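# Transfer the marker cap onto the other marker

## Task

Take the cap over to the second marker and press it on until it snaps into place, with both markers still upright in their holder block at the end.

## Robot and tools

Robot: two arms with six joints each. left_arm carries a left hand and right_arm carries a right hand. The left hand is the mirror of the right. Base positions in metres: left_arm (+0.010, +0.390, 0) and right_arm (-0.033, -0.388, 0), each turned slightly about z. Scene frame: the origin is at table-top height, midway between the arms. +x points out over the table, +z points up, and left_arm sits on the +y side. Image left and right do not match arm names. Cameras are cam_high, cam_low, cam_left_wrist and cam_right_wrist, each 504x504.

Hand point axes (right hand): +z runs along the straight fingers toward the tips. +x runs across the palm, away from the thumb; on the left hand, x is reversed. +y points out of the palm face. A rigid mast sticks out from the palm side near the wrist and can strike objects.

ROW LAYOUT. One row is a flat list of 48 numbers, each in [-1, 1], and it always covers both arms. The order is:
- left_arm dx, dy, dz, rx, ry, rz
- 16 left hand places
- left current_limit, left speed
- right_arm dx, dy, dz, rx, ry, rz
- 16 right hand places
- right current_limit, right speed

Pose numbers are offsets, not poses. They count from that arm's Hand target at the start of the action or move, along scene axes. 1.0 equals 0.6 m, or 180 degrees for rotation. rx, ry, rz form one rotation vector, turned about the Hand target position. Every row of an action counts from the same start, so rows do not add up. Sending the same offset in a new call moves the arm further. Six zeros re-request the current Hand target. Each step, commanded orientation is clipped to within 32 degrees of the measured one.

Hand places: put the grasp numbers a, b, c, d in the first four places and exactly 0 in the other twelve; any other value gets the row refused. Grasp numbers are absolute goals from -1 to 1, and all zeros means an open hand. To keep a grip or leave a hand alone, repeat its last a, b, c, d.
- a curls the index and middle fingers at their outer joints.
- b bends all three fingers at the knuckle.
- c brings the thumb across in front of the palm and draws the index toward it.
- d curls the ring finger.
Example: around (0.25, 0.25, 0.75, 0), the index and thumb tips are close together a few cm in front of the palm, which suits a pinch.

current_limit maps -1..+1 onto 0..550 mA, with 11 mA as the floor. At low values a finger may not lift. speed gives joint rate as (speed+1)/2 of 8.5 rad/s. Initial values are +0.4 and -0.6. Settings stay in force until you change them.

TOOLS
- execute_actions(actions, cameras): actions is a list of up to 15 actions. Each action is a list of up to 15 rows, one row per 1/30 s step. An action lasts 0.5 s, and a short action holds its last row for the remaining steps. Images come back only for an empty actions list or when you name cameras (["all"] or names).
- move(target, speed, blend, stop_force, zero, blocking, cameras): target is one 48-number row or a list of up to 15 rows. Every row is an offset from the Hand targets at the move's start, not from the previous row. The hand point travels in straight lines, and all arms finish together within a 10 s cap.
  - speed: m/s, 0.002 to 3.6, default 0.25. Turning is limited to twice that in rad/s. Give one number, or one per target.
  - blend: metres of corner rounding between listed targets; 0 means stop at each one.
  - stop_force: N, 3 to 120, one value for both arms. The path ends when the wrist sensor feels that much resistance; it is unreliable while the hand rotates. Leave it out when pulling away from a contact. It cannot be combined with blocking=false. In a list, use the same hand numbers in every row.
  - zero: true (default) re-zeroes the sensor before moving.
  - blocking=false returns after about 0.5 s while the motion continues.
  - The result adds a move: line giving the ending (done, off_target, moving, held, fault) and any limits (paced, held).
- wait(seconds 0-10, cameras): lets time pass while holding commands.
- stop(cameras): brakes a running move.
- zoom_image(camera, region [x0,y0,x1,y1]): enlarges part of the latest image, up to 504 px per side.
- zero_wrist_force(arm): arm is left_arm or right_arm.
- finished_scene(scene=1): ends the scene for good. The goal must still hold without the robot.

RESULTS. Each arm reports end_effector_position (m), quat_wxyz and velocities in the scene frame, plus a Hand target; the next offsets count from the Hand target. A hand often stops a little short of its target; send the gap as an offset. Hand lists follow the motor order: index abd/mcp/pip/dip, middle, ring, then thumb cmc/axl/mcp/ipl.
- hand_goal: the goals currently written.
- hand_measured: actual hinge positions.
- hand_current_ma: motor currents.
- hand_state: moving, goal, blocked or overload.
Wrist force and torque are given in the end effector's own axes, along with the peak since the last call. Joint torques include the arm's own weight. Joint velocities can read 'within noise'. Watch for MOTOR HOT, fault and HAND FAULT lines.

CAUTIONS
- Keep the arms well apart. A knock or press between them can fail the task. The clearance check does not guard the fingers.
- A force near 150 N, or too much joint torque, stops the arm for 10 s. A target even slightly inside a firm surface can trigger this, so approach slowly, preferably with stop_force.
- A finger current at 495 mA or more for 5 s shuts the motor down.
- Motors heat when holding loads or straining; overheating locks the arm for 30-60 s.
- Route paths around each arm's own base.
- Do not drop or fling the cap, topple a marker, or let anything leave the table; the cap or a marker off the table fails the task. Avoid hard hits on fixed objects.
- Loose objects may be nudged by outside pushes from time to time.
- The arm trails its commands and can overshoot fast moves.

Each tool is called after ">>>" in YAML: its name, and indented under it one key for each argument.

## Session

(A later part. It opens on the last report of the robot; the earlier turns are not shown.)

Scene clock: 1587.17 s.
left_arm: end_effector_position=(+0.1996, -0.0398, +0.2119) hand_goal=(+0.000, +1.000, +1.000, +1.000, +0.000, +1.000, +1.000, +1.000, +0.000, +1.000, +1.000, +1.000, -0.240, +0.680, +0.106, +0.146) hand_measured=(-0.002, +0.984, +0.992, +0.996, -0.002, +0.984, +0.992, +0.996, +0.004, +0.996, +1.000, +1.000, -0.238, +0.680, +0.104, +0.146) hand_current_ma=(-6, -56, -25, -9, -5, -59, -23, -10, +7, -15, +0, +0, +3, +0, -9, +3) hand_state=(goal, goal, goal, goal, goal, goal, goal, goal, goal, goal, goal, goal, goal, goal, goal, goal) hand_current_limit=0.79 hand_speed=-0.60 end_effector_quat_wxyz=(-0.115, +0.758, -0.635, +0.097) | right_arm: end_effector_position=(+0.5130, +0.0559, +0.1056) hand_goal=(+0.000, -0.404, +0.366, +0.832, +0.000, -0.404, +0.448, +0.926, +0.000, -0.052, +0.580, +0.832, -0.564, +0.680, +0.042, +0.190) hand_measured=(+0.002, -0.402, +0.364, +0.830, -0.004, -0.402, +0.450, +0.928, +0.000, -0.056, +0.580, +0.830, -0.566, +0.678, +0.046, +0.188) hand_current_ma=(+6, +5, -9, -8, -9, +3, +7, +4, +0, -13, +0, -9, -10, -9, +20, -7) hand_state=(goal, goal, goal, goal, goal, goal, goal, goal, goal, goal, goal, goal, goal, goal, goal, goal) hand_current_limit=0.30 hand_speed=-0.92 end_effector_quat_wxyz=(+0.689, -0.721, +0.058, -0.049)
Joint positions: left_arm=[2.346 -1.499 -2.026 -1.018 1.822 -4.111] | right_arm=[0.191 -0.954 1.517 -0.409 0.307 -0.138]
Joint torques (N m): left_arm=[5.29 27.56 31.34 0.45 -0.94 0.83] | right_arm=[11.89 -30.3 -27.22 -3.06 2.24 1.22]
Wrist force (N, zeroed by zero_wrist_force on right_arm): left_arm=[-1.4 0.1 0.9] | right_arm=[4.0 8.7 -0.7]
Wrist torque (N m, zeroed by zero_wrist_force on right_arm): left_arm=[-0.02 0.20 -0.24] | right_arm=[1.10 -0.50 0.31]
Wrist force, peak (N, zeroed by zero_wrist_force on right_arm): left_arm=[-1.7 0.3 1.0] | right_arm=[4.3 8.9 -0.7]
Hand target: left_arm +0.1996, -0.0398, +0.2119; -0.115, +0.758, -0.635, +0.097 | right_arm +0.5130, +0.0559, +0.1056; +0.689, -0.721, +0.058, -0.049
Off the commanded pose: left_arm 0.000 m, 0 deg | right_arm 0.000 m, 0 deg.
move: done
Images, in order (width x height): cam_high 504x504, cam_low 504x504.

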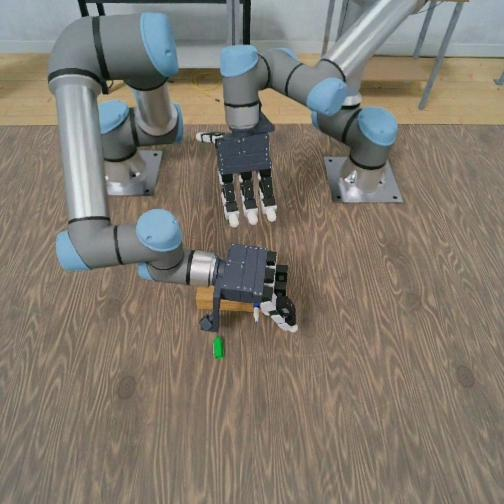

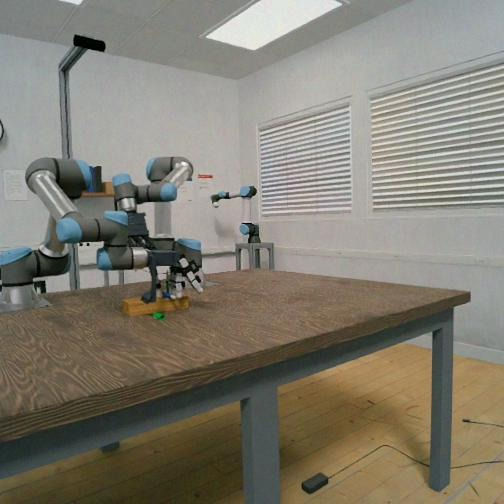

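>>> move:
  target:
    - [0,0,0,0,0,0,-1,-0.5,0.5,-1,0,0,0,0,0,0,0,0,0,0,0,0,0.79,-0.6,0,0,0,0,0,0,0,0.74,0.75,0,0,0,0,0,0,0,0,0,0,0,0,0,0.3,-0.93]
  speed: 0.02
  cameras: []

>>> move:
  target:
    - [0,0,0,0,0,0,-1,-0.5,0.5,-1,0,0,0,0,0,0,0,0,0,0,0,0,0.79,-0.6,0,0,0,0,0,0,0,0.8,0.75,0,0,0,0,0,0,0,0,0,0,0,0,0,0.3,-0.93]
  speed: 0.02
  cameras: ["cam_high","cam_low"]

>>> zoom_image:
  camera: "cam_low"
  region: [148, 282, 180, 306]

>>> zoom_image:
  camera: "cam_high"
  region: [236, 290, 268, 326]

Scene clock: 1588.93 s.
left_arm: end_effector_position=(+0.1996, -0.0398, +0.2119) hand_goal=(+0.000, +1.000, +1.000, +1.000, +0.000, +1.000, +1.000, +1.000, +0.000, +1.000, +1.000, +1.000, -0.240, +0.680, +0.106, +0.146) hand_measured=(-0.002, +0.984, +0.992, +0.996, -0.002, +0.984, +0.992, +0.996, +0.004, +0.996, +1.000, +1.000, -0.238, +0.680, +0.104, +0.146) hand_current_ma=(-6, -56, -25, -9, -5, -59, -23, -10, +7, -15, +0, +0, +3, +0, -9, +3) hand_state=(goal, goal, goal, goal, goal, goal, goal, goal, goal, goal, goal, goal, goal, goal, goal, goal) hand_current_limit=0.79 hand_speed=-0.60 end_effector_quat_wxyz=(-0.115, +0.758, -0.635, +0.097) | right_arm: end_effector_position=(+0.5130, +0.0559, +0.1056) hand_goal=(+0.000, -0.512, +0.390, +0.848, +0.000, -0.544, +0.432, +0.926, +0.000, -0.172, +0.580, +0.848, -0.564, +0.680, +0.042, +0.206) hand_measured=(+0.002, -0.506, +0.388, +0.846, -0.004, -0.536, +0.434, +0.928, +0.000, -0.174, +0.580, +0.846, -0.566, +0.678, +0.046, +0.206) hand_current_ma=(+5, +20, -4, -6, -9, +28, +10, +4, +0, -7, +0, -9, -5, -7, +20, -2) hand_state=(goal, goal, goal, goal, goal, goal, goal, goal, goal, goal, goal, goal, goal, goal, goal, goal) hand_current_limit=0.30 hand_speed=-0.93 end_effector_quat_wxyz=(+0.689, -0.721, +0.058, -0.049)
Joint positions: left_arm=[2.346 -1.499 -2.026 -1.018 1.822 -4.111] | right_arm=[0.191 -0.954 1.517 -0.409 0.307 -0.138]
Joint torques (N m): left_arm=[6.04 27.34 31.39 0.34 -0.97 0.76] | right_arm=[10.57 -30.62 -26.68 -2.97 2.14 1.15]
Wrist force (N, zeroed by zero_wrist_force on right_arm): left_arm=[-1.5 0.4 0.9] | right_arm=[4.0 8.5 -0.5]
Wrist torque (N m, zeroed by zero_wrist_force on right_arm): left_arm=[0.02 0.22 -0.25] | right_arm=[1.08 -0.51 0.30]
Wrist force, peak (N, zeroed by zero_wrist_force on right_arm): left_arm=[-1.8 0.3 1.2] | right_arm=[4.1 8.9 -0.8]
Hand target: left_arm +0.1996, -0.0398, +0.2119; -0.115, +0.758, -0.635, +0.097 | right_arm +0.5130, +0.0559, +0.1056; +0.689, -0.721, +0.058, -0.049
Off the commanded pose: left_arm 0.000 m, 0 deg | right_arm 0.000 m, 0 deg.
move: done
No camera images: "cameras" was empty.

Scene clock: 1589.60 s.
left_arm: end_effector_position=(+0.1996, -0.0398, +0.2119) hand_goal=(+0.000, +1.000, +1.000, +1.000, +0.000, +1.000, +1.000, +1.000, +0.000, +1.000, +1.000, +1.000, -0.240, +0.680, +0.106, +0.146) hand_measured=(-0.002, +0.984, +0.992, +0.996, -0.002, +0.984, +0.992, +0.996, +0.004, +0.996, +1.000, +1.000, -0.238, +0.680, +0.104, +0.146) hand_current_ma=(-6, -56, -25, -9, -5, -59, -23, -10, +7, -15, +0, +0, +3, +0, -9, +3) hand_state=(goal, goal, goal, goal, goal, goal, goal, goal, goal, goal, goal, goal, goal, goal, goal, goal) hand_current_limit=0.79 hand_speed=-0.60 end_effector_quat_wxyz=(-0.115, +0.758, -0.635, +0.097) | right_arm: end_effector_position=(+0.5130, +0.0559, +0.1056) hand_goal=(+0.000, -0.592, +0.408, +0.860, +0.000, -0.650, +0.420, +0.926, +0.000, -0.262, +0.580, +0.860, -0.564, +0.680, +0.042, +0.218) hand_measured=(-0.004, -0.550, +0.416, +0.862, -0.004, -0.610, +0.430, +0.930, +0.000, -0.264, +0.580, +0.858, -0.556, +0.680, +0.064, +0.226) hand_current_ma=(-10, +183, +29, +7, -9, +182, +35, +12, +0, -3, +0, -9, +27, +0, +112, +36) hand_state=(goal, blocked, goal, goal, goal, blocked, goal, goal, goal, goal, goal, goal, goal, goal, blocked, goal) hand_current_limit=0.30 hand_speed=-0.93 end_effector_quat_wxyz=(+0.689, -0.721, +0.058, -0.049)
Joint positions: left_arm=[2.346 -1.499 -2.026 -1.018 1.822 -4.111] | right_arm=[0.191 -0.954 1.517 -0.409 0.307 -0.138]
Joint torques (N m): left_arm=[5.35 27.53 31.77 0.55 -0.94 0.76] | right_arm=[10.73 -30.37 -26.48 -2.86 2.05 1.2]
Wrist force (N, zeroed by zero_wrist_force on right_arm): left_arm=[-1.5 0.3 0.8] | right_arm=[4.2 5.6 -0.7]
Wrist torque (N m, zeroed by zero_wrist_force on right_arm): left_arm=[0.00 0.22 -0.24] | right_arm=[0.95 -0.53 0.36]
Wrist force, peak (N, zeroed by zero_wrist_force on right_arm): left_arm=[-1.7 0.3 0.9] | right_arm=[3.9 8.5 -1.0]
Hand target: left_arm +0.1996, -0.0398, +0.2119; -0.115, +0.758, -0.635, +0.097 | right_arm +0.5130, +0.0559, +0.1056; +0.689, -0.721, +0.058, -0.049
Off the commanded pose: left_arm 0.000 m, 0 deg | right_arm 0.000 m, 0 deg.
move: done
Images, in order (width x height): cam_high 504x504, cam_low 504x504.

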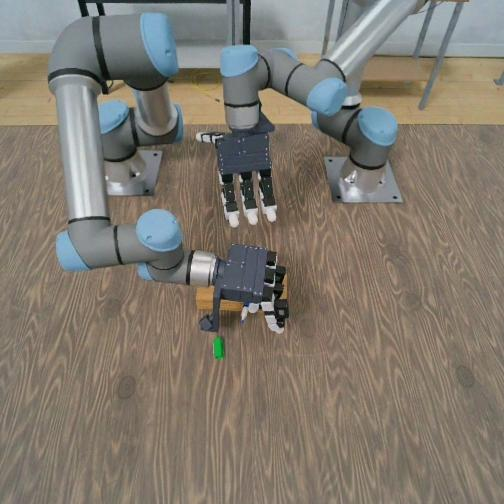

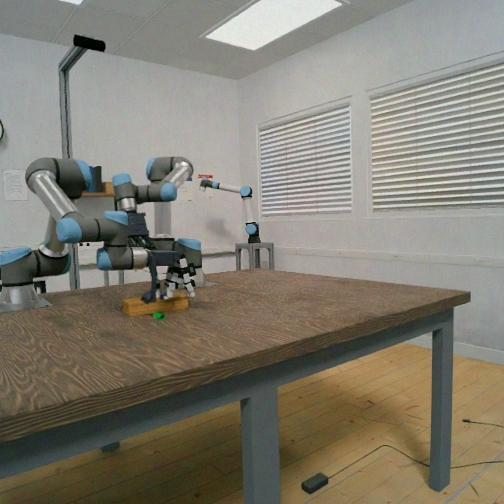

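Scaled by 15.750.

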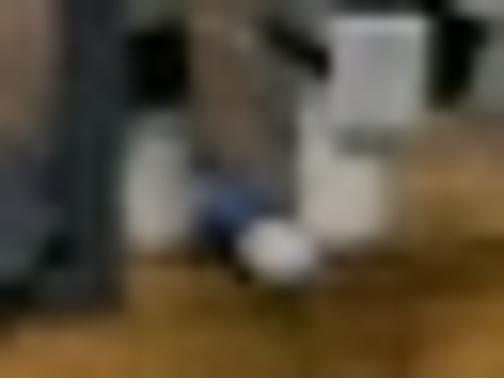

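Scaled by 14.000.

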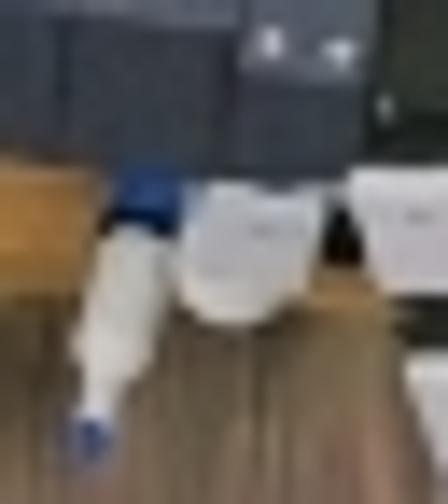

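>>> move:
  target:
    - [0,0,0,0,0,0,-1,-0.5,0.5,-1,0,0,0,0,0,0,0,0,0,0,0,0,0.79,-0.6,0,0,0,0,0,0,0,0.92,0.75,0,0,0,0,0,0,0,0,0,0,0,0,0,0.5,-0.93]
  speed: 0.02
  cameras: ["cam_high","cam_low"]

>>> zoom_image:
  camera: "cam_low"
  region: [148, 282, 180, 306]

>>> zoom_image:
  camera: "cam_high"
  region: [236, 290, 268, 326]

Scene clock: 1591.23 s.
left_arm: end_effector_position=(+0.1996, -0.0398, +0.2119) hand_goal=(+0.000, +1.000, +1.000, +1.000, +0.000, +1.000, +1.000, +1.000, +0.000, +1.000, +1.000, +1.000, -0.240, +0.680, +0.106, +0.146) hand_measured=(-0.002, +0.984, +0.992, +0.996, -0.002, +0.984, +0.992, +0.996, +0.004, +0.996, +1.000, +1.000, -0.238, +0.680, +0.104, +0.146) hand_current_ma=(-6, -56, -25, -9, -5, -59, -23, -10, +7, -15, +0, +0, +3, +0, -9, +3) hand_state=(goal, goal, goal, goal, goal, goal, goal, goal, goal, goal, goal, goal, goal, goal, goal, goal) hand_current_limit=0.79 hand_speed=-0.60 end_effector_quat_wxyz=(-0.115, +0.758, -0.635, +0.097) | right_arm: end_effector_position=(+0.5130, +0.0559, +0.1056) hand_goal=(+0.000, -0.754, +0.444, +0.884, +0.000, -0.860, +0.396, +0.926, +0.000, -0.442, +0.580, +0.884, -0.564, +0.680, +0.042, +0.242) hand_measured=(+0.010, -0.650, +0.468, +0.894, -0.004, -0.848, +0.402, +0.930, +0.000, -0.440, +0.580, +0.882, -0.576, +0.680, +0.086, +0.260) hand_current_ma=(+29, +412, +94, +37, -10, +44, +20, +10, +0, +4, +0, -8, -42, +0, +248, +91) hand_state=(goal, blocked, blocked, goal, goal, goal, goal, goal, goal, goal, goal, goal, goal, goal, blocked, goal) hand_current_limit=0.50 hand_speed=-0.93 end_effector_quat_wxyz=(+0.689, -0.721, +0.058, -0.049)
Joint positions: left_arm=[2.346 -1.499 -2.026 -1.018 1.822 -4.111] | right_arm=[0.191 -0.954 1.517 -0.409 0.307 -0.138]
Joint torques (N m): left_arm=[4.55 26.69 30.91 0.49 -0.99 0.72] | right_arm=[10.71 -31.1 -23.52 -2.77 2.12 0.66]
Wrist force (N, zeroed by zero_wrist_force on right_arm): left_arm=[-1.4 0.4 0.7] | right_arm=[3.9 8.9 -0.9]
Wrist torque (N m, zeroed by zero_wrist_force on right_arm): left_arm=[0.02 0.19 -0.23] | right_arm=[1.20 -0.49 0.30]
Wrist force, peak (N, zeroed by zero_wrist_force on right_arm): left_arm=[-1.9 0.3 0.9] | right_arm=[4.1 9.1 -0.7]
Hand target: left_arm +0.1996, -0.0398, +0.2119; -0.115, +0.758, -0.635, +0.097 | right_arm +0.5130, +0.0559, +0.1056; +0.689, -0.721, +0.058, -0.049
Off the commanded pose: left_arm 0.000 m, 0 deg | right_arm 0.000 m, 0 deg.
move: done
Images, in order (width x height): cam_high 504x504, cam_low 504x504.

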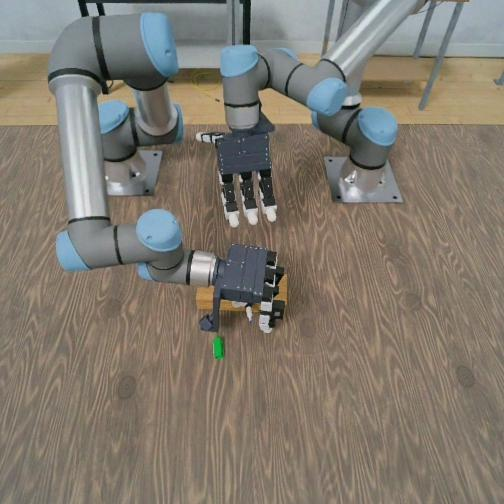

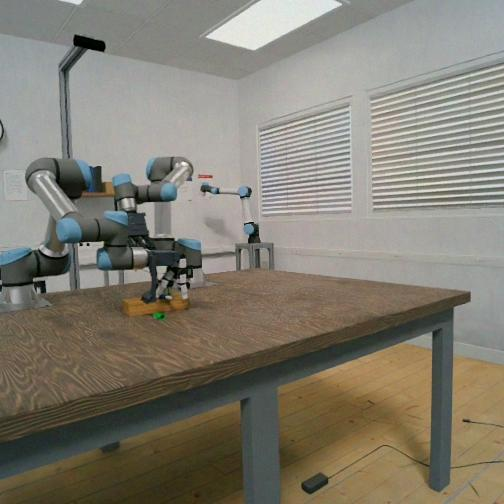

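Scaled by 15.750.

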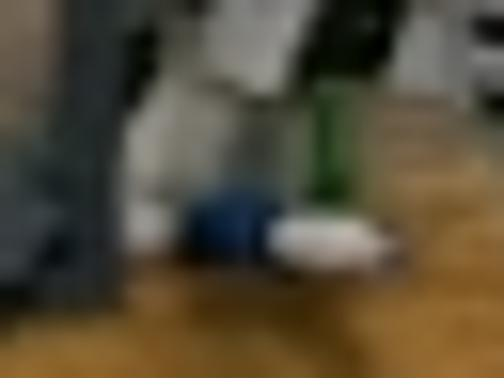

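Scaled by 14.000.

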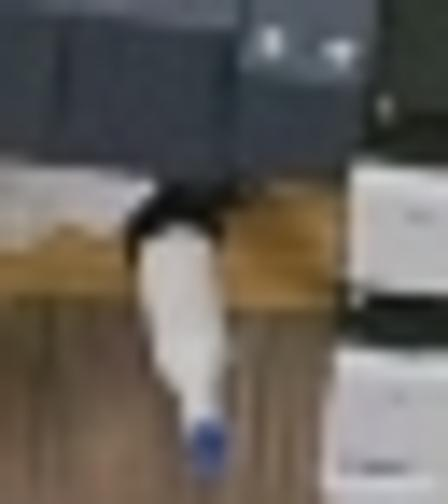

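>>> move:
  target:
    - [0,0,0,0,0,0,-1,-0.5,0.5,-1,0,0,0,0,0,0,0,0,0,0,0,0,0.79,-0.6,0,0,0.0333,0,0,0,0,0.92,0.75,0,0,0,0,0,0,0,0,0,0,0,0,0,0.5,-0.93]
  speed: 0.03
  cameras: ["cam_high","cam_low","cam_right_wrist"]

>>> zoom_image:
  camera: "cam_low"
  region: [130, 270, 190, 315]

>>> zoom_image:
  camera: "cam_high"
  region: [225, 270, 275, 326]

Scene clock: 1594.73 s.
left_arm: end_effector_position=(+0.1996, -0.0398, +0.2119) hand_goal=(+0.000, +1.000, +1.000, +1.000, +0.000, +1.000, +1.000, +1.000, +0.000, +1.000, +1.000, +1.000, -0.240, +0.680, +0.106, +0.146) hand_measured=(-0.002, +0.984, +0.992, +0.996, -0.002, +0.984, +0.992, +0.996, +0.004, +0.996, +1.000, +1.000, -0.238, +0.680, +0.104, +0.146) hand_current_ma=(-6, -56, -25, -9, -5, -59, -23, -10, +7, -15, +0, +0, +3, +0, -9, +3) hand_state=(goal, goal, goal, goal, goal, goal, goal, goal, goal, goal, goal, goal, goal, goal, goal, goal) hand_current_limit=0.79 hand_speed=-0.60 end_effector_quat_wxyz=(-0.115, +0.758, -0.635, +0.097) | right_arm: end_effector_position=(+0.5130, +0.0559, +0.1254) hand_goal=(+0.000, -0.754, +0.444, +0.884, +0.000, -0.860, +0.396, +0.926, +0.000, -0.442, +0.580, +0.884, -0.564, +0.680, +0.042, +0.242) hand_measured=(+0.010, -0.650, +0.468, +0.894, -0.004, -0.848, +0.402, +0.930, +0.000, -0.440, +0.580, +0.882, -0.576, +0.680, +0.086, +0.260) hand_current_ma=(+32, +413, +94, +37, -9, +44, +20, +10, +0, +4, +0, -8, -46, +0, +248, +91) hand_state=(goal, blocked, blocked, goal, goal, goal, goal, goal, goal, goal, goal, goal, goal, goal, blocked, goal) hand_current_limit=0.50 hand_speed=-0.93 end_effector_quat_wxyz=(+0.689, -0.721, +0.058, -0.049)
Joint positions: left_arm=[2.346 -1.499 -2.026 -1.018 1.822 -4.111] | right_arm=[0.191 -0.978 1.5 -0.367 0.307 -0.138]
Joint torques (N m): left_arm=[5.16 26.8 31.18 0.35 -0.83 0.87] | right_arm=[8.5 -48.57 -27.93 2.63 2.35 -1.56]
Wrist force (N, zeroed by zero_wrist_force on right_arm): left_arm=[-1.6 0.3 0.9] | right_arm=[3.9 8.8 -0.8]
Wrist torque (N m, zeroed by zero_wrist_force on right_arm): left_arm=[0.01 0.22 -0.25] | right_arm=[1.18 -0.49 0.33]
Wrist force, peak (N, zeroed by zero_wrist_force on right_arm): left_arm=[-1.7 0.4 1.1] | right_arm=[4.4 9.0 -0.6]
Hand target: left_arm +0.1996, -0.0398, +0.2119; -0.115, +0.758, -0.635, +0.097 | right_arm +0.5130, +0.0559, +0.1255; +0.689, -0.721, +0.058, -0.049
Off the commanded pose: left_arm 0.000 m, 0 deg | right_arm 0.000 m, 0 deg.
move: done
Images, in order (width x height): cam_high 504x504, cam_low 504x504, cam_right_wrist 504x504.

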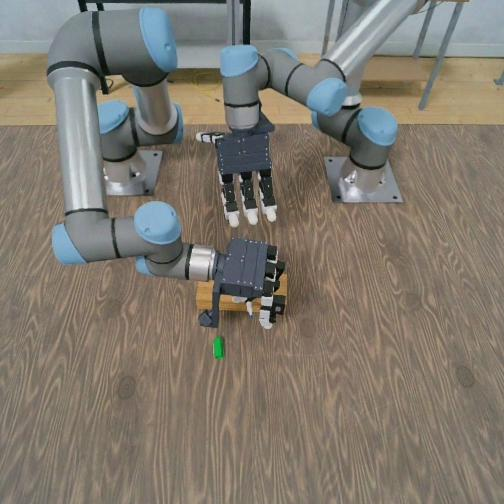

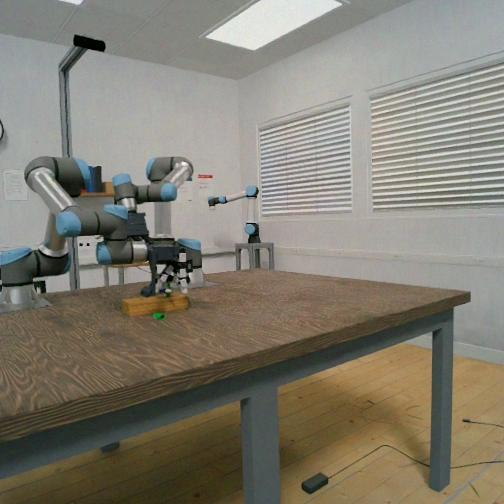

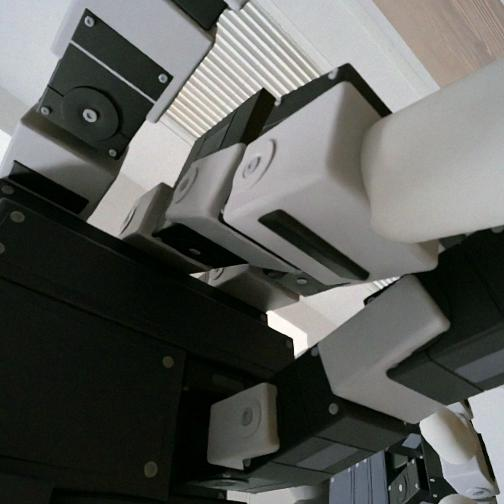

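Scaled by 8.400.

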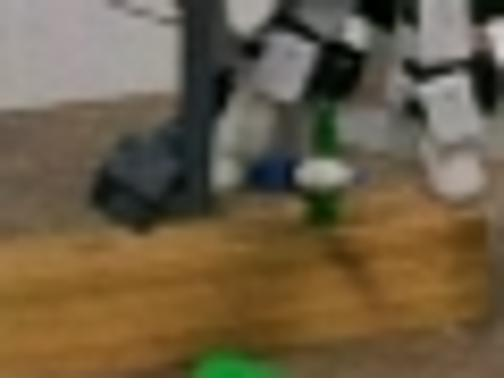

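Scaled by 9.000.

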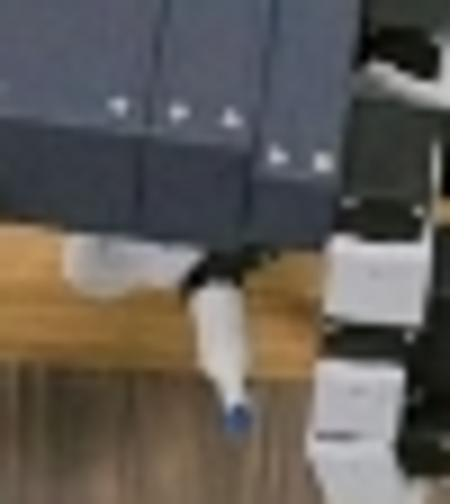

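>>> move:
  target:
    - [0,0,0,0,0,0,-1,-0.5,0.5,-1,0,0,0,0,0,0,0,0,0,0,0,0,0.79,-0.6,0,0,-0.0367,0,0,0,0,0.92,0.75,0,0,0,0,0,0,0,0,0,0,0,0,0,0.5,-0.93]
  speed: 0.012
  stop_force: 3
  cameras: []

>>> move:
  target:
    - [0,0,0,0,0,0,-1,-0.5,0.5,-1,0,0,0,0,0,0,0,0,0,0,0,0,0.79,-0.6,0,0,0,0,0,0,0,0.78,0.75,0,0,0,0,0,0,0,0,0,0,0,0,0,0.3,-0.93]
  speed: 0.02
  cameras: ["cam_high","cam_low"]

>>> zoom_image:
  camera: "cam_high"
  region: [225, 270, 275, 326]

Scene clock: 1600.43 s.
left_arm: end_effector_position=(+0.1996, -0.0398, +0.2119) hand_goal=(+0.000, +1.000, +1.000, +1.000, +0.000, +1.000, +1.000, +1.000, +0.000, +1.000, +1.000, +1.000, -0.240, +0.680, +0.106, +0.146) hand_measured=(-0.002, +0.984, +0.992, +0.996, -0.002, +0.984, +0.992, +0.996, +0.004, +0.996, +1.000, +1.000, -0.238, +0.680, +0.104, +0.146) hand_current_ma=(-6, -56, -25, -9, -5, -59, -23, -10, +7, -15, +0, +0, +3, +0, -9, +3) hand_state=(goal, goal, goal, goal, goal, goal, goal, goal, goal, goal, goal, goal, goal, goal, goal, goal) hand_current_limit=0.79 hand_speed=-0.60 end_effector_quat_wxyz=(-0.115, +0.758, -0.635, +0.097) | right_arm: end_effector_position=(+0.5130, +0.0559, +0.1051) hand_goal=(+0.000, -0.754, +0.444, +0.884, +0.000, -0.860, +0.396, +0.926, +0.000, -0.442, +0.580, +0.884, -0.564, +0.680, +0.042, +0.242) hand_measured=(+0.010, -0.652, +0.468, +0.894, -0.004, -0.848, +0.402, +0.930, +0.000, -0.440, +0.580, +0.882, -0.576, +0.680, +0.086, +0.260) hand_current_ma=(+33, +412, +96, +38, -9, +44, +20, +10, +0, +4, +0, -8, -47, +0, +248, +91) hand_state=(goal, blocked, blocked, goal, goal, goal, goal, goal, goal, goal, goal, goal, goal, goal, blocked, goal) hand_current_limit=0.50 hand_speed=-0.93 end_effector_quat_wxyz=(+0.689, -0.721, +0.058, -0.049)
Joint positions: left_arm=[2.346 -1.499 -2.026 -1.018 1.822 -4.111] | right_arm=[0.191 -0.953 1.518 -0.409 0.307 -0.138]
Joint torques (N m): left_arm=[5.68 26.78 31.96 0.58 -0.91 0.78] | right_arm=[8.17 -48.24 -26.38 2.53 2.17 -0.91]
Wrist force (N, zeroed by zero_wrist_force on right_arm): left_arm=[-1.6 0.5 1.1] | right_arm=[4.0 5.6 -0.5]
Wrist torque (N m, zeroed by zero_wrist_force on right_arm): left_arm=[0.01 0.23 -0.26] | right_arm=[0.91 -0.51 0.44]
Wrist force, peak (N, zeroed by zero_wrist_force on right_arm): left_arm=[-1.8 0.2 1.0] | right_arm=[4.3 9.0 -0.5]
Hand target: left_arm +0.1996, -0.0398, +0.2119; -0.115, +0.758, -0.635, +0.097 | right_arm +0.5130, +0.0559, +0.1051; +0.689, -0.721, +0.058, -0.049 (not the last commanded pose)
Off the commanded pose: left_arm 0.000 m, 0 deg | right_arm 0.002 m, 0 deg.
move: contact (right_arm)
No camera images: "cameras" was empty.

Scene clock: 1601.73 s.
left_arm: end_effector_position=(+0.1996, -0.0398, +0.2119) hand_goal=(+0.000, +1.000, +1.000, +1.000, +0.000, +1.000, +1.000, +1.000, +0.000, +1.000, +1.000, +1.000, -0.240, +0.680, +0.106, +0.146) hand_measured=(-0.002, +0.984, +0.992, +0.996, -0.002, +0.984, +0.992, +0.996, +0.004, +0.996, +1.000, +1.000, -0.238, +0.680, +0.104, +0.146) hand_current_ma=(-6, -56, -25, -9, -5, -59, -23, -10, +7, -15, +0, +0, +3, +0, -9, +3) hand_state=(goal, goal, goal, goal, goal, goal, goal, goal, goal, goal, goal, goal, goal, goal, goal, goal) hand_current_limit=0.79 hand_speed=-0.60 end_effector_quat_wxyz=(-0.115, +0.758, -0.635, +0.097) | right_arm: end_effector_position=(+0.5130, +0.0559, +0.1051) hand_goal=(+0.000, -0.566, +0.402, +0.856, +0.000, -0.614, +0.424, +0.926, +0.000, -0.232, +0.580, +0.856, -0.564, +0.680, +0.042, +0.214) hand_measured=(+0.008, -0.556, +0.414, +0.862, -0.006, -0.648, +0.416, +0.924, +0.000, -0.242, +0.580, +0.858, -0.576, +0.680, +0.066, +0.224) hand_current_ma=(+22, +43, +41, +20, -17, -144, -32, -6, +0, -42, +0, +7, -44, -1, +132, +50) hand_state=(goal, goal, goal, goal, goal, blocked, goal, goal, goal, goal, goal, goal, goal, goal, blocked, goal) hand_current_limit=0.30 hand_speed=-0.93 end_effector_quat_wxyz=(+0.689, -0.721, +0.058, -0.049)
Joint positions: left_arm=[2.346 -1.499 -2.026 -1.018 1.822 -4.111] | right_arm=[0.191 -0.953 1.518 -0.409 0.307 -0.138]
Joint torques (N m): left_arm=[5.65 27.42 31.53 0.47 -0.95 0.65] | right_arm=[7.6 -48 -26.05 1.76 2.22 -0.94]
Wrist force (N, zeroed by zero_wrist_force on right_arm): left_arm=[-1.4 0.4 1.0] | right_arm=[4.8 6.5 -1.1]
Wrist torque (N m, zeroed by zero_wrist_force on right_arm): left_arm=[0.01 0.20 -0.24] | right_arm=[0.96 -0.55 0.33]
Wrist force, peak (N, zeroed by zero_wrist_force on right_arm): left_arm=[-1.8 0.4 1.0] | right_arm=[5.3 6.4 -1.1]
Hand target: left_arm +0.1996, -0.0398, +0.2119; -0.115, +0.758, -0.635, +0.097 | right_arm +0.5130, +0.0559, +0.1051; +0.689, -0.721, +0.058, -0.049
Off the commanded pose: left_arm 0.000 m, 0 deg | right_arm 0.000 m, 0 deg.
move: done
Images, in order (width x height): cam_high 504x504, cam_low 504x504.

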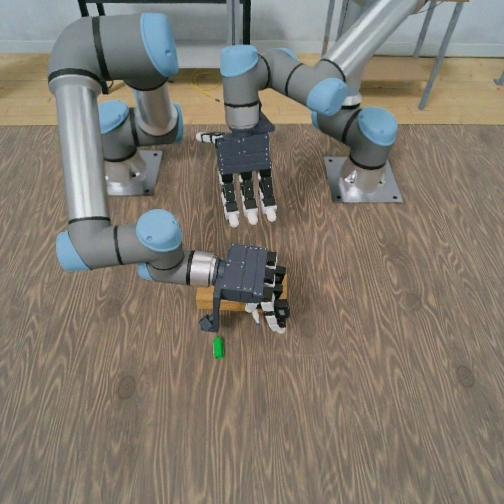

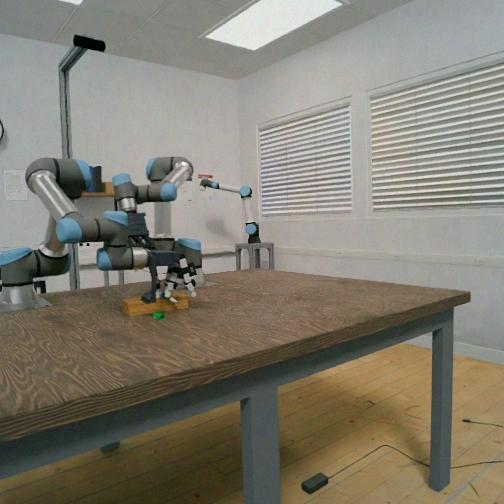

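Scaled by 9.000.

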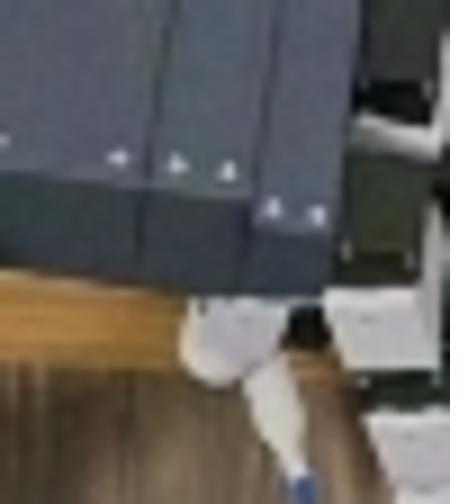

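>>> move:
  target:
    - [0,0,0,0,0,0,-1,-0.5,0.5,-1,0,0,0,0,0,0,0,0,0,0,0,0,0.79,-0.6,0,0,0.0333,0,0,0,0,0.78,0.75,0,0,0,0,0,0,0,0,0,0,0,0,0,0.3,-0.93]
  speed: 0.015
  cameras: ["cam_high","cam_low"]

>>> zoom_image:
  camera: "cam_high"
  region: [225, 270, 275, 326]

>>> zoom_image:
  camera: "cam_low"
  region: [130, 270, 190, 315]

Scene clock: 1604.53 s.
left_arm: end_effector_position=(+0.1996, -0.0398, +0.2119) hand_goal=(+0.000, +1.000, +1.000, +1.000, +0.000, +1.000, +1.000, +1.000, +0.000, +1.000, +1.000, +1.000, -0.240, +0.680, +0.106, +0.146) hand_measured=(-0.002, +0.984, +0.992, +0.996, -0.002, +0.984, +0.992, +0.996, +0.004, +0.996, +1.000, +1.000, -0.238, +0.680, +0.104, +0.146) hand_current_ma=(-6, -56, -25, -9, -5, -59, -23, -10, +7, -15, +0, +0, +3, +0, -9, +3) hand_state=(goal, goal, goal, goal, goal, goal, goal, goal, goal, goal, goal, goal, goal, goal, goal, goal) hand_current_limit=0.79 hand_speed=-0.60 end_effector_quat_wxyz=(-0.115, +0.758, -0.635, +0.097) | right_arm: end_effector_position=(+0.5130, +0.0559, +0.1249) hand_goal=(+0.000, -0.566, +0.402, +0.856, +0.000, -0.614, +0.424, +0.926, +0.000, -0.232, +0.580, +0.856, -0.564, +0.680, +0.042, +0.214) hand_measured=(+0.008, -0.552, +0.414, +0.862, -0.004, -0.618, +0.420, +0.924, +0.000, -0.242, +0.580, +0.858, -0.576, +0.680, +0.064, +0.222) hand_current_ma=(+28, +59, +41, +20, -13, -11, -12, -6, +0, -42, +0, +7, -48, -2, +110, +43) hand_state=(goal, goal, goal, goal, goal, goal, goal, goal, goal, goal, goal, goal, goal, goal, blocked, goal) hand_current_limit=0.30 hand_speed=-0.93 end_effector_quat_wxyz=(+0.689, -0.721, +0.058, -0.049)
Joint positions: left_arm=[2.346 -1.499 -2.026 -1.018 1.822 -4.111] | right_arm=[0.191 -0.977 1.5 -0.368 0.307 -0.138]
Joint torques (N m): left_arm=[5.25 27.08 31.81 0.54 -0.98 0.58] | right_arm=[5.23 -48.97 -27.45 2.41 1.83 -1.15]
Wrist force (N, zeroed by zero_wrist_force on right_arm): left_arm=[-1.6 0.2 0.9] | right_arm=[4.1 8.8 -0.4]
Wrist torque (N m, zeroed by zero_wrist_force on right_arm): left_arm=[-0.02 0.22 -0.25] | right_arm=[1.09 -0.53 0.37]
Wrist force, peak (N, zeroed by zero_wrist_force on right_arm): left_arm=[-1.9 0.5 1.1] | right_arm=[4.0 9.3 -0.5]
Hand target: left_arm +0.1996, -0.0398, +0.2119; -0.115, +0.758, -0.635, +0.097 | right_arm +0.5130, +0.0559, +0.1250; +0.689, -0.721, +0.058, -0.049
Off the commanded pose: left_arm 0.000 m, 0 deg | right_arm 0.000 m, 0 deg.
move: done
Images, in order (width x height): cam_high 504x504, cam_low 504x504.

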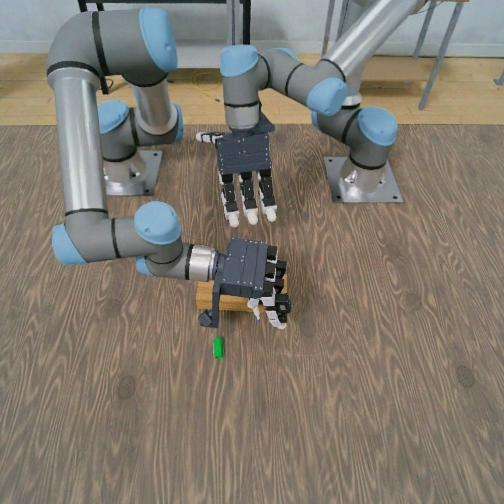

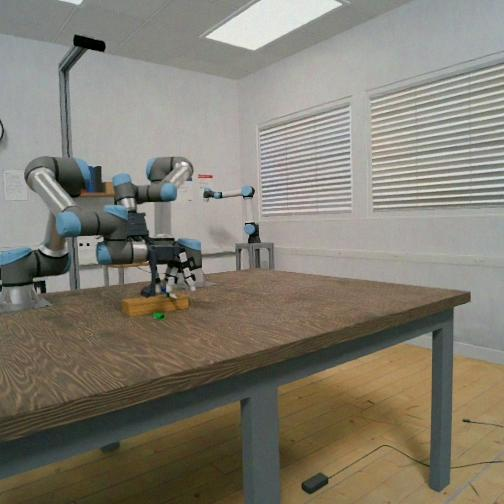

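Scaled by 9.000.

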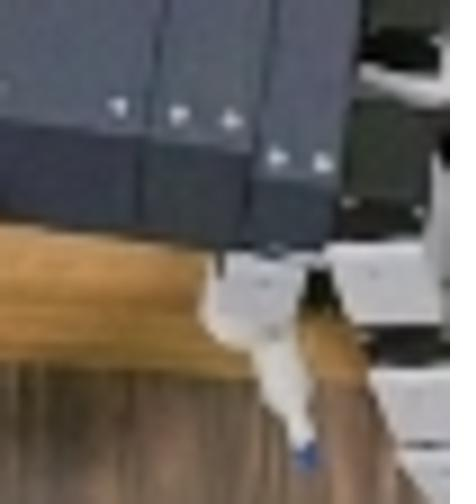

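Scaled by 8.400.

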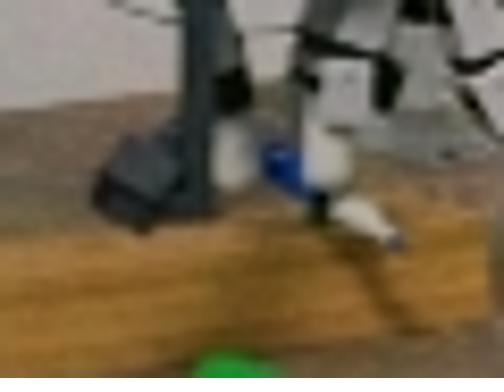

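>>> move:
  target:
    - [0,0,0,0,0,0,-1,-0.5,0.5,-1,0,0,0,0,0,0,0,0,0,0,0,0,0.79,-0.6,0,0,-0.0267,0,0,0,0,0.78,0.75,0,0,0,0,0,0,0,0,0,0,0,0,0,0.3,-0.93]
  speed: 0.012
  stop_force: 3
  cameras: []

>>> move:
  target:
    - [0,0,0,0,0,0,-1,-0.5,0.5,-1,0,0,0,0,0,0,0,0,0,0,0,0,0.79,-0.6,0,0,0,0,0,0,0,0.6,0.75,0,0,0,0,0,0,0,0,0,0,0,0,0,0.4,-0.9]
  speed: 0.02
  cameras: ["cam_high","cam_low"]

>>> zoom_image:
  camera: "cam_high"
  region: [225, 270, 275, 326]

>>> zoom_image:
  camera: "cam_low"
  region: [130, 270, 190, 315]

Scene clock: 1607.67 s.
left_arm: end_effector_position=(+0.1996, -0.0398, +0.2119) hand_goal=(+0.000, +1.000, +1.000, +1.000, +0.000, +1.000, +1.000, +1.000, +0.000, +1.000, +1.000, +1.000, -0.240, +0.680, +0.106, +0.146) hand_measured=(-0.002, +0.984, +0.992, +0.996, -0.002, +0.984, +0.992, +0.996, +0.004, +0.996, +1.000, +1.000, -0.238, +0.680, +0.104, +0.146) hand_current_ma=(-6, -56, -25, -9, -5, -59, -23, -10, +7, -15, +0, +0, +3, +0, -9, +3) hand_state=(goal, goal, goal, goal, goal, goal, goal, goal, goal, goal, goal, goal, goal, goal, goal, goal) hand_current_limit=0.79 hand_speed=-0.60 end_effector_quat_wxyz=(-0.115, +0.758, -0.635, +0.097) | right_arm: end_effector_position=(+0.5130, +0.0559, +0.1090) hand_goal=(+0.000, -0.566, +0.402, +0.856, +0.000, -0.614, +0.424, +0.926, +0.000, -0.232, +0.580, +0.856, -0.564, +0.680, +0.042, +0.214) hand_measured=(+0.008, -0.552, +0.414, +0.862, -0.004, -0.618, +0.420, +0.924, +0.000, -0.242, +0.580, +0.858, -0.576, +0.680, +0.064, +0.222) hand_current_ma=(+28, +59, +41, +20, -13, -11, -12, -6, +0, -42, +0, +7, -48, -2, +110, +43) hand_state=(goal, goal, goal, goal, goal, goal, goal, goal, goal, goal, goal, goal, goal, goal, blocked, goal) hand_current_limit=0.30 hand_speed=-0.93 end_effector_quat_wxyz=(+0.689, -0.721, +0.058, -0.049)
Joint positions: left_arm=[2.346 -1.499 -2.026 -1.018 1.822 -4.111] | right_arm=[0.191 -0.958 1.514 -0.401 0.307 -0.138]
Joint torques (N m): left_arm=[5.48 26.89 31.11 0.52 -0.86 0.62] | right_arm=[7.34 -30.55 -6.01 -3.08 2.16 1.07]
Wrist force (N, zeroed by zero_wrist_force on right_arm): left_arm=[-1.7 0.3 1.1] | right_arm=[4.1 8.8 -0.6]
Wrist torque (N m, zeroed by zero_wrist_force on right_arm): left_arm=[-0.02 0.25 -0.26] | right_arm=[1.12 -0.52 0.38]
Wrist force, peak (N, zeroed by zero_wrist_force on right_arm): left_arm=[-1.8 0.3 1.1] | right_arm=[4.2 9.1 -0.4]
Hand target: left_arm +0.1996, -0.0398, +0.2119; -0.115, +0.758, -0.635, +0.097 | right_arm +0.5130, +0.0559, +0.1090; +0.689, -0.721, +0.058, -0.049
Off the commanded pose: left_arm 0.000 m, 0 deg | right_arm 0.000 m, 0 deg.
move: done
No camera images: "cameras" was empty.

Scene clock: 1608.87 s.
left_arm: end_effector_position=(+0.1996, -0.0398, +0.2119) hand_goal=(+0.000, +1.000, +1.000, +1.000, +0.000, +1.000, +1.000, +1.000, +0.000, +1.000, +1.000, +1.000, -0.240, +0.680, +0.106, +0.146) hand_measured=(-0.002, +0.984, +0.992, +0.996, -0.002, +0.984, +0.992, +0.996, +0.004, +0.996, +1.000, +1.000, -0.238, +0.680, +0.104, +0.146) hand_current_ma=(-6, -56, -25, -9, -5, -59, -23, -10, +7, -15, +0, +0, +3, +0, -9, +3) hand_state=(goal, goal, goal, goal, goal, goal, goal, goal, goal, goal, goal, goal, goal, goal, goal, goal) hand_current_limit=0.79 hand_speed=-0.60 end_effector_quat_wxyz=(-0.115, +0.758, -0.635, +0.097) | right_arm: end_effector_position=(+0.5130, +0.0559, +0.1090) hand_goal=(+0.000, -0.322, +0.348, +0.820, +0.000, -0.300, +0.460, +0.926, +0.000, +0.038, +0.580, +0.820, -0.564, +0.680, +0.042, +0.178) hand_measured=(+0.002, -0.328, +0.350, +0.822, -0.004, -0.308, +0.458, +0.924, +0.000, +0.022, +0.580, +0.822, -0.568, +0.680, +0.046, +0.180) hand_current_ma=(+8, -26, +10, +8, -10, -30, -9, -6, +0, -69, +0, +7, -11, -2, +21, +10) hand_state=(goal, goal, goal, goal, goal, goal, goal, goal, goal, goal, goal, goal, goal, goal, goal, goal) hand_current_limit=0.40 hand_speed=-0.90 end_effector_quat_wxyz=(+0.689, -0.721, +0.058, -0.049)
Joint positions: left_arm=[2.346 -1.499 -2.026 -1.018 1.822 -4.111] | right_arm=[0.191 -0.958 1.514 -0.401 0.307 -0.138]
Joint torques (N m): left_arm=[5.59 26.97 31.66 0.6 -0.87 0.37] | right_arm=[6.99 -31.13 -7.03 -2.99 1.93 1.19]
Wrist force (N, zeroed by zero_wrist_force on right_arm): left_arm=[-1.4 0.2 0.8] | right_arm=[4.1 8.5 -0.4]
Wrist torque (N m, zeroed by zero_wrist_force on right_arm): left_arm=[-0.01 0.20 -0.23] | right_arm=[1.02 -0.53 0.40]
Wrist force, peak (N, zeroed by zero_wrist_force on right_arm): left_arm=[-1.8 0.5 1.0] | right_arm=[4.2 8.9 -0.9]
Hand target: left_arm +0.1996, -0.0398, +0.2119; -0.115, +0.758, -0.635, +0.097 | right_arm +0.5130, +0.0559, +0.1090; +0.689, -0.721, +0.058, -0.049
Off the commanded pose: left_arm 0.000 m, 0 deg | right_arm 0.000 m, 0 deg.
move: done
Images, in order (width x height): cam_high 504x504, cam_low 504x504.

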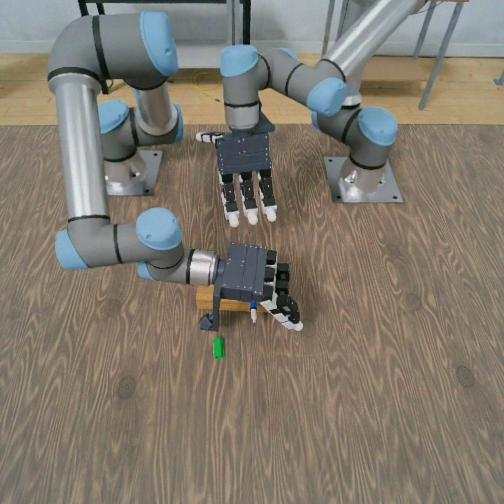

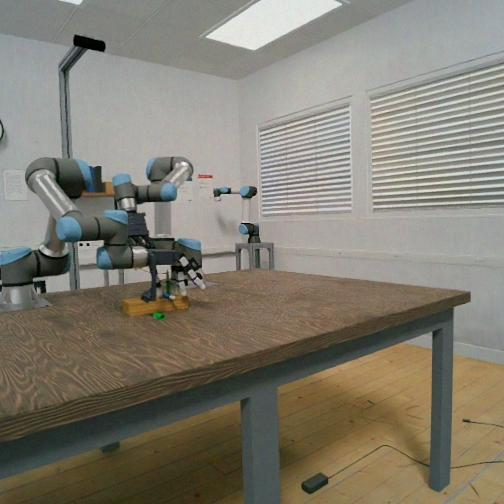

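Scaled by 9.000.

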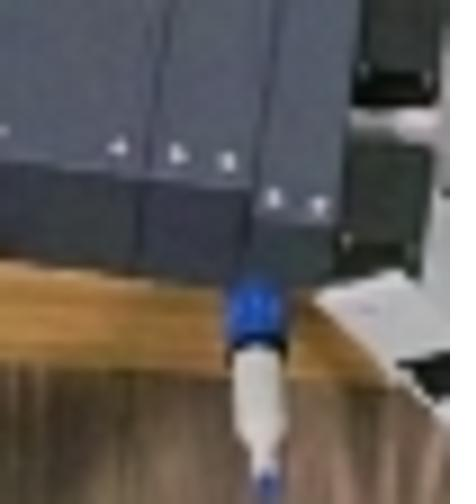

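Scaled by 8.400.

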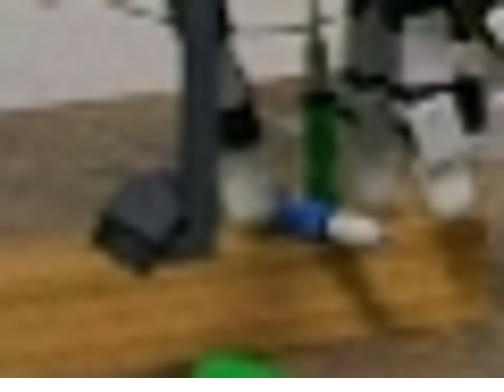

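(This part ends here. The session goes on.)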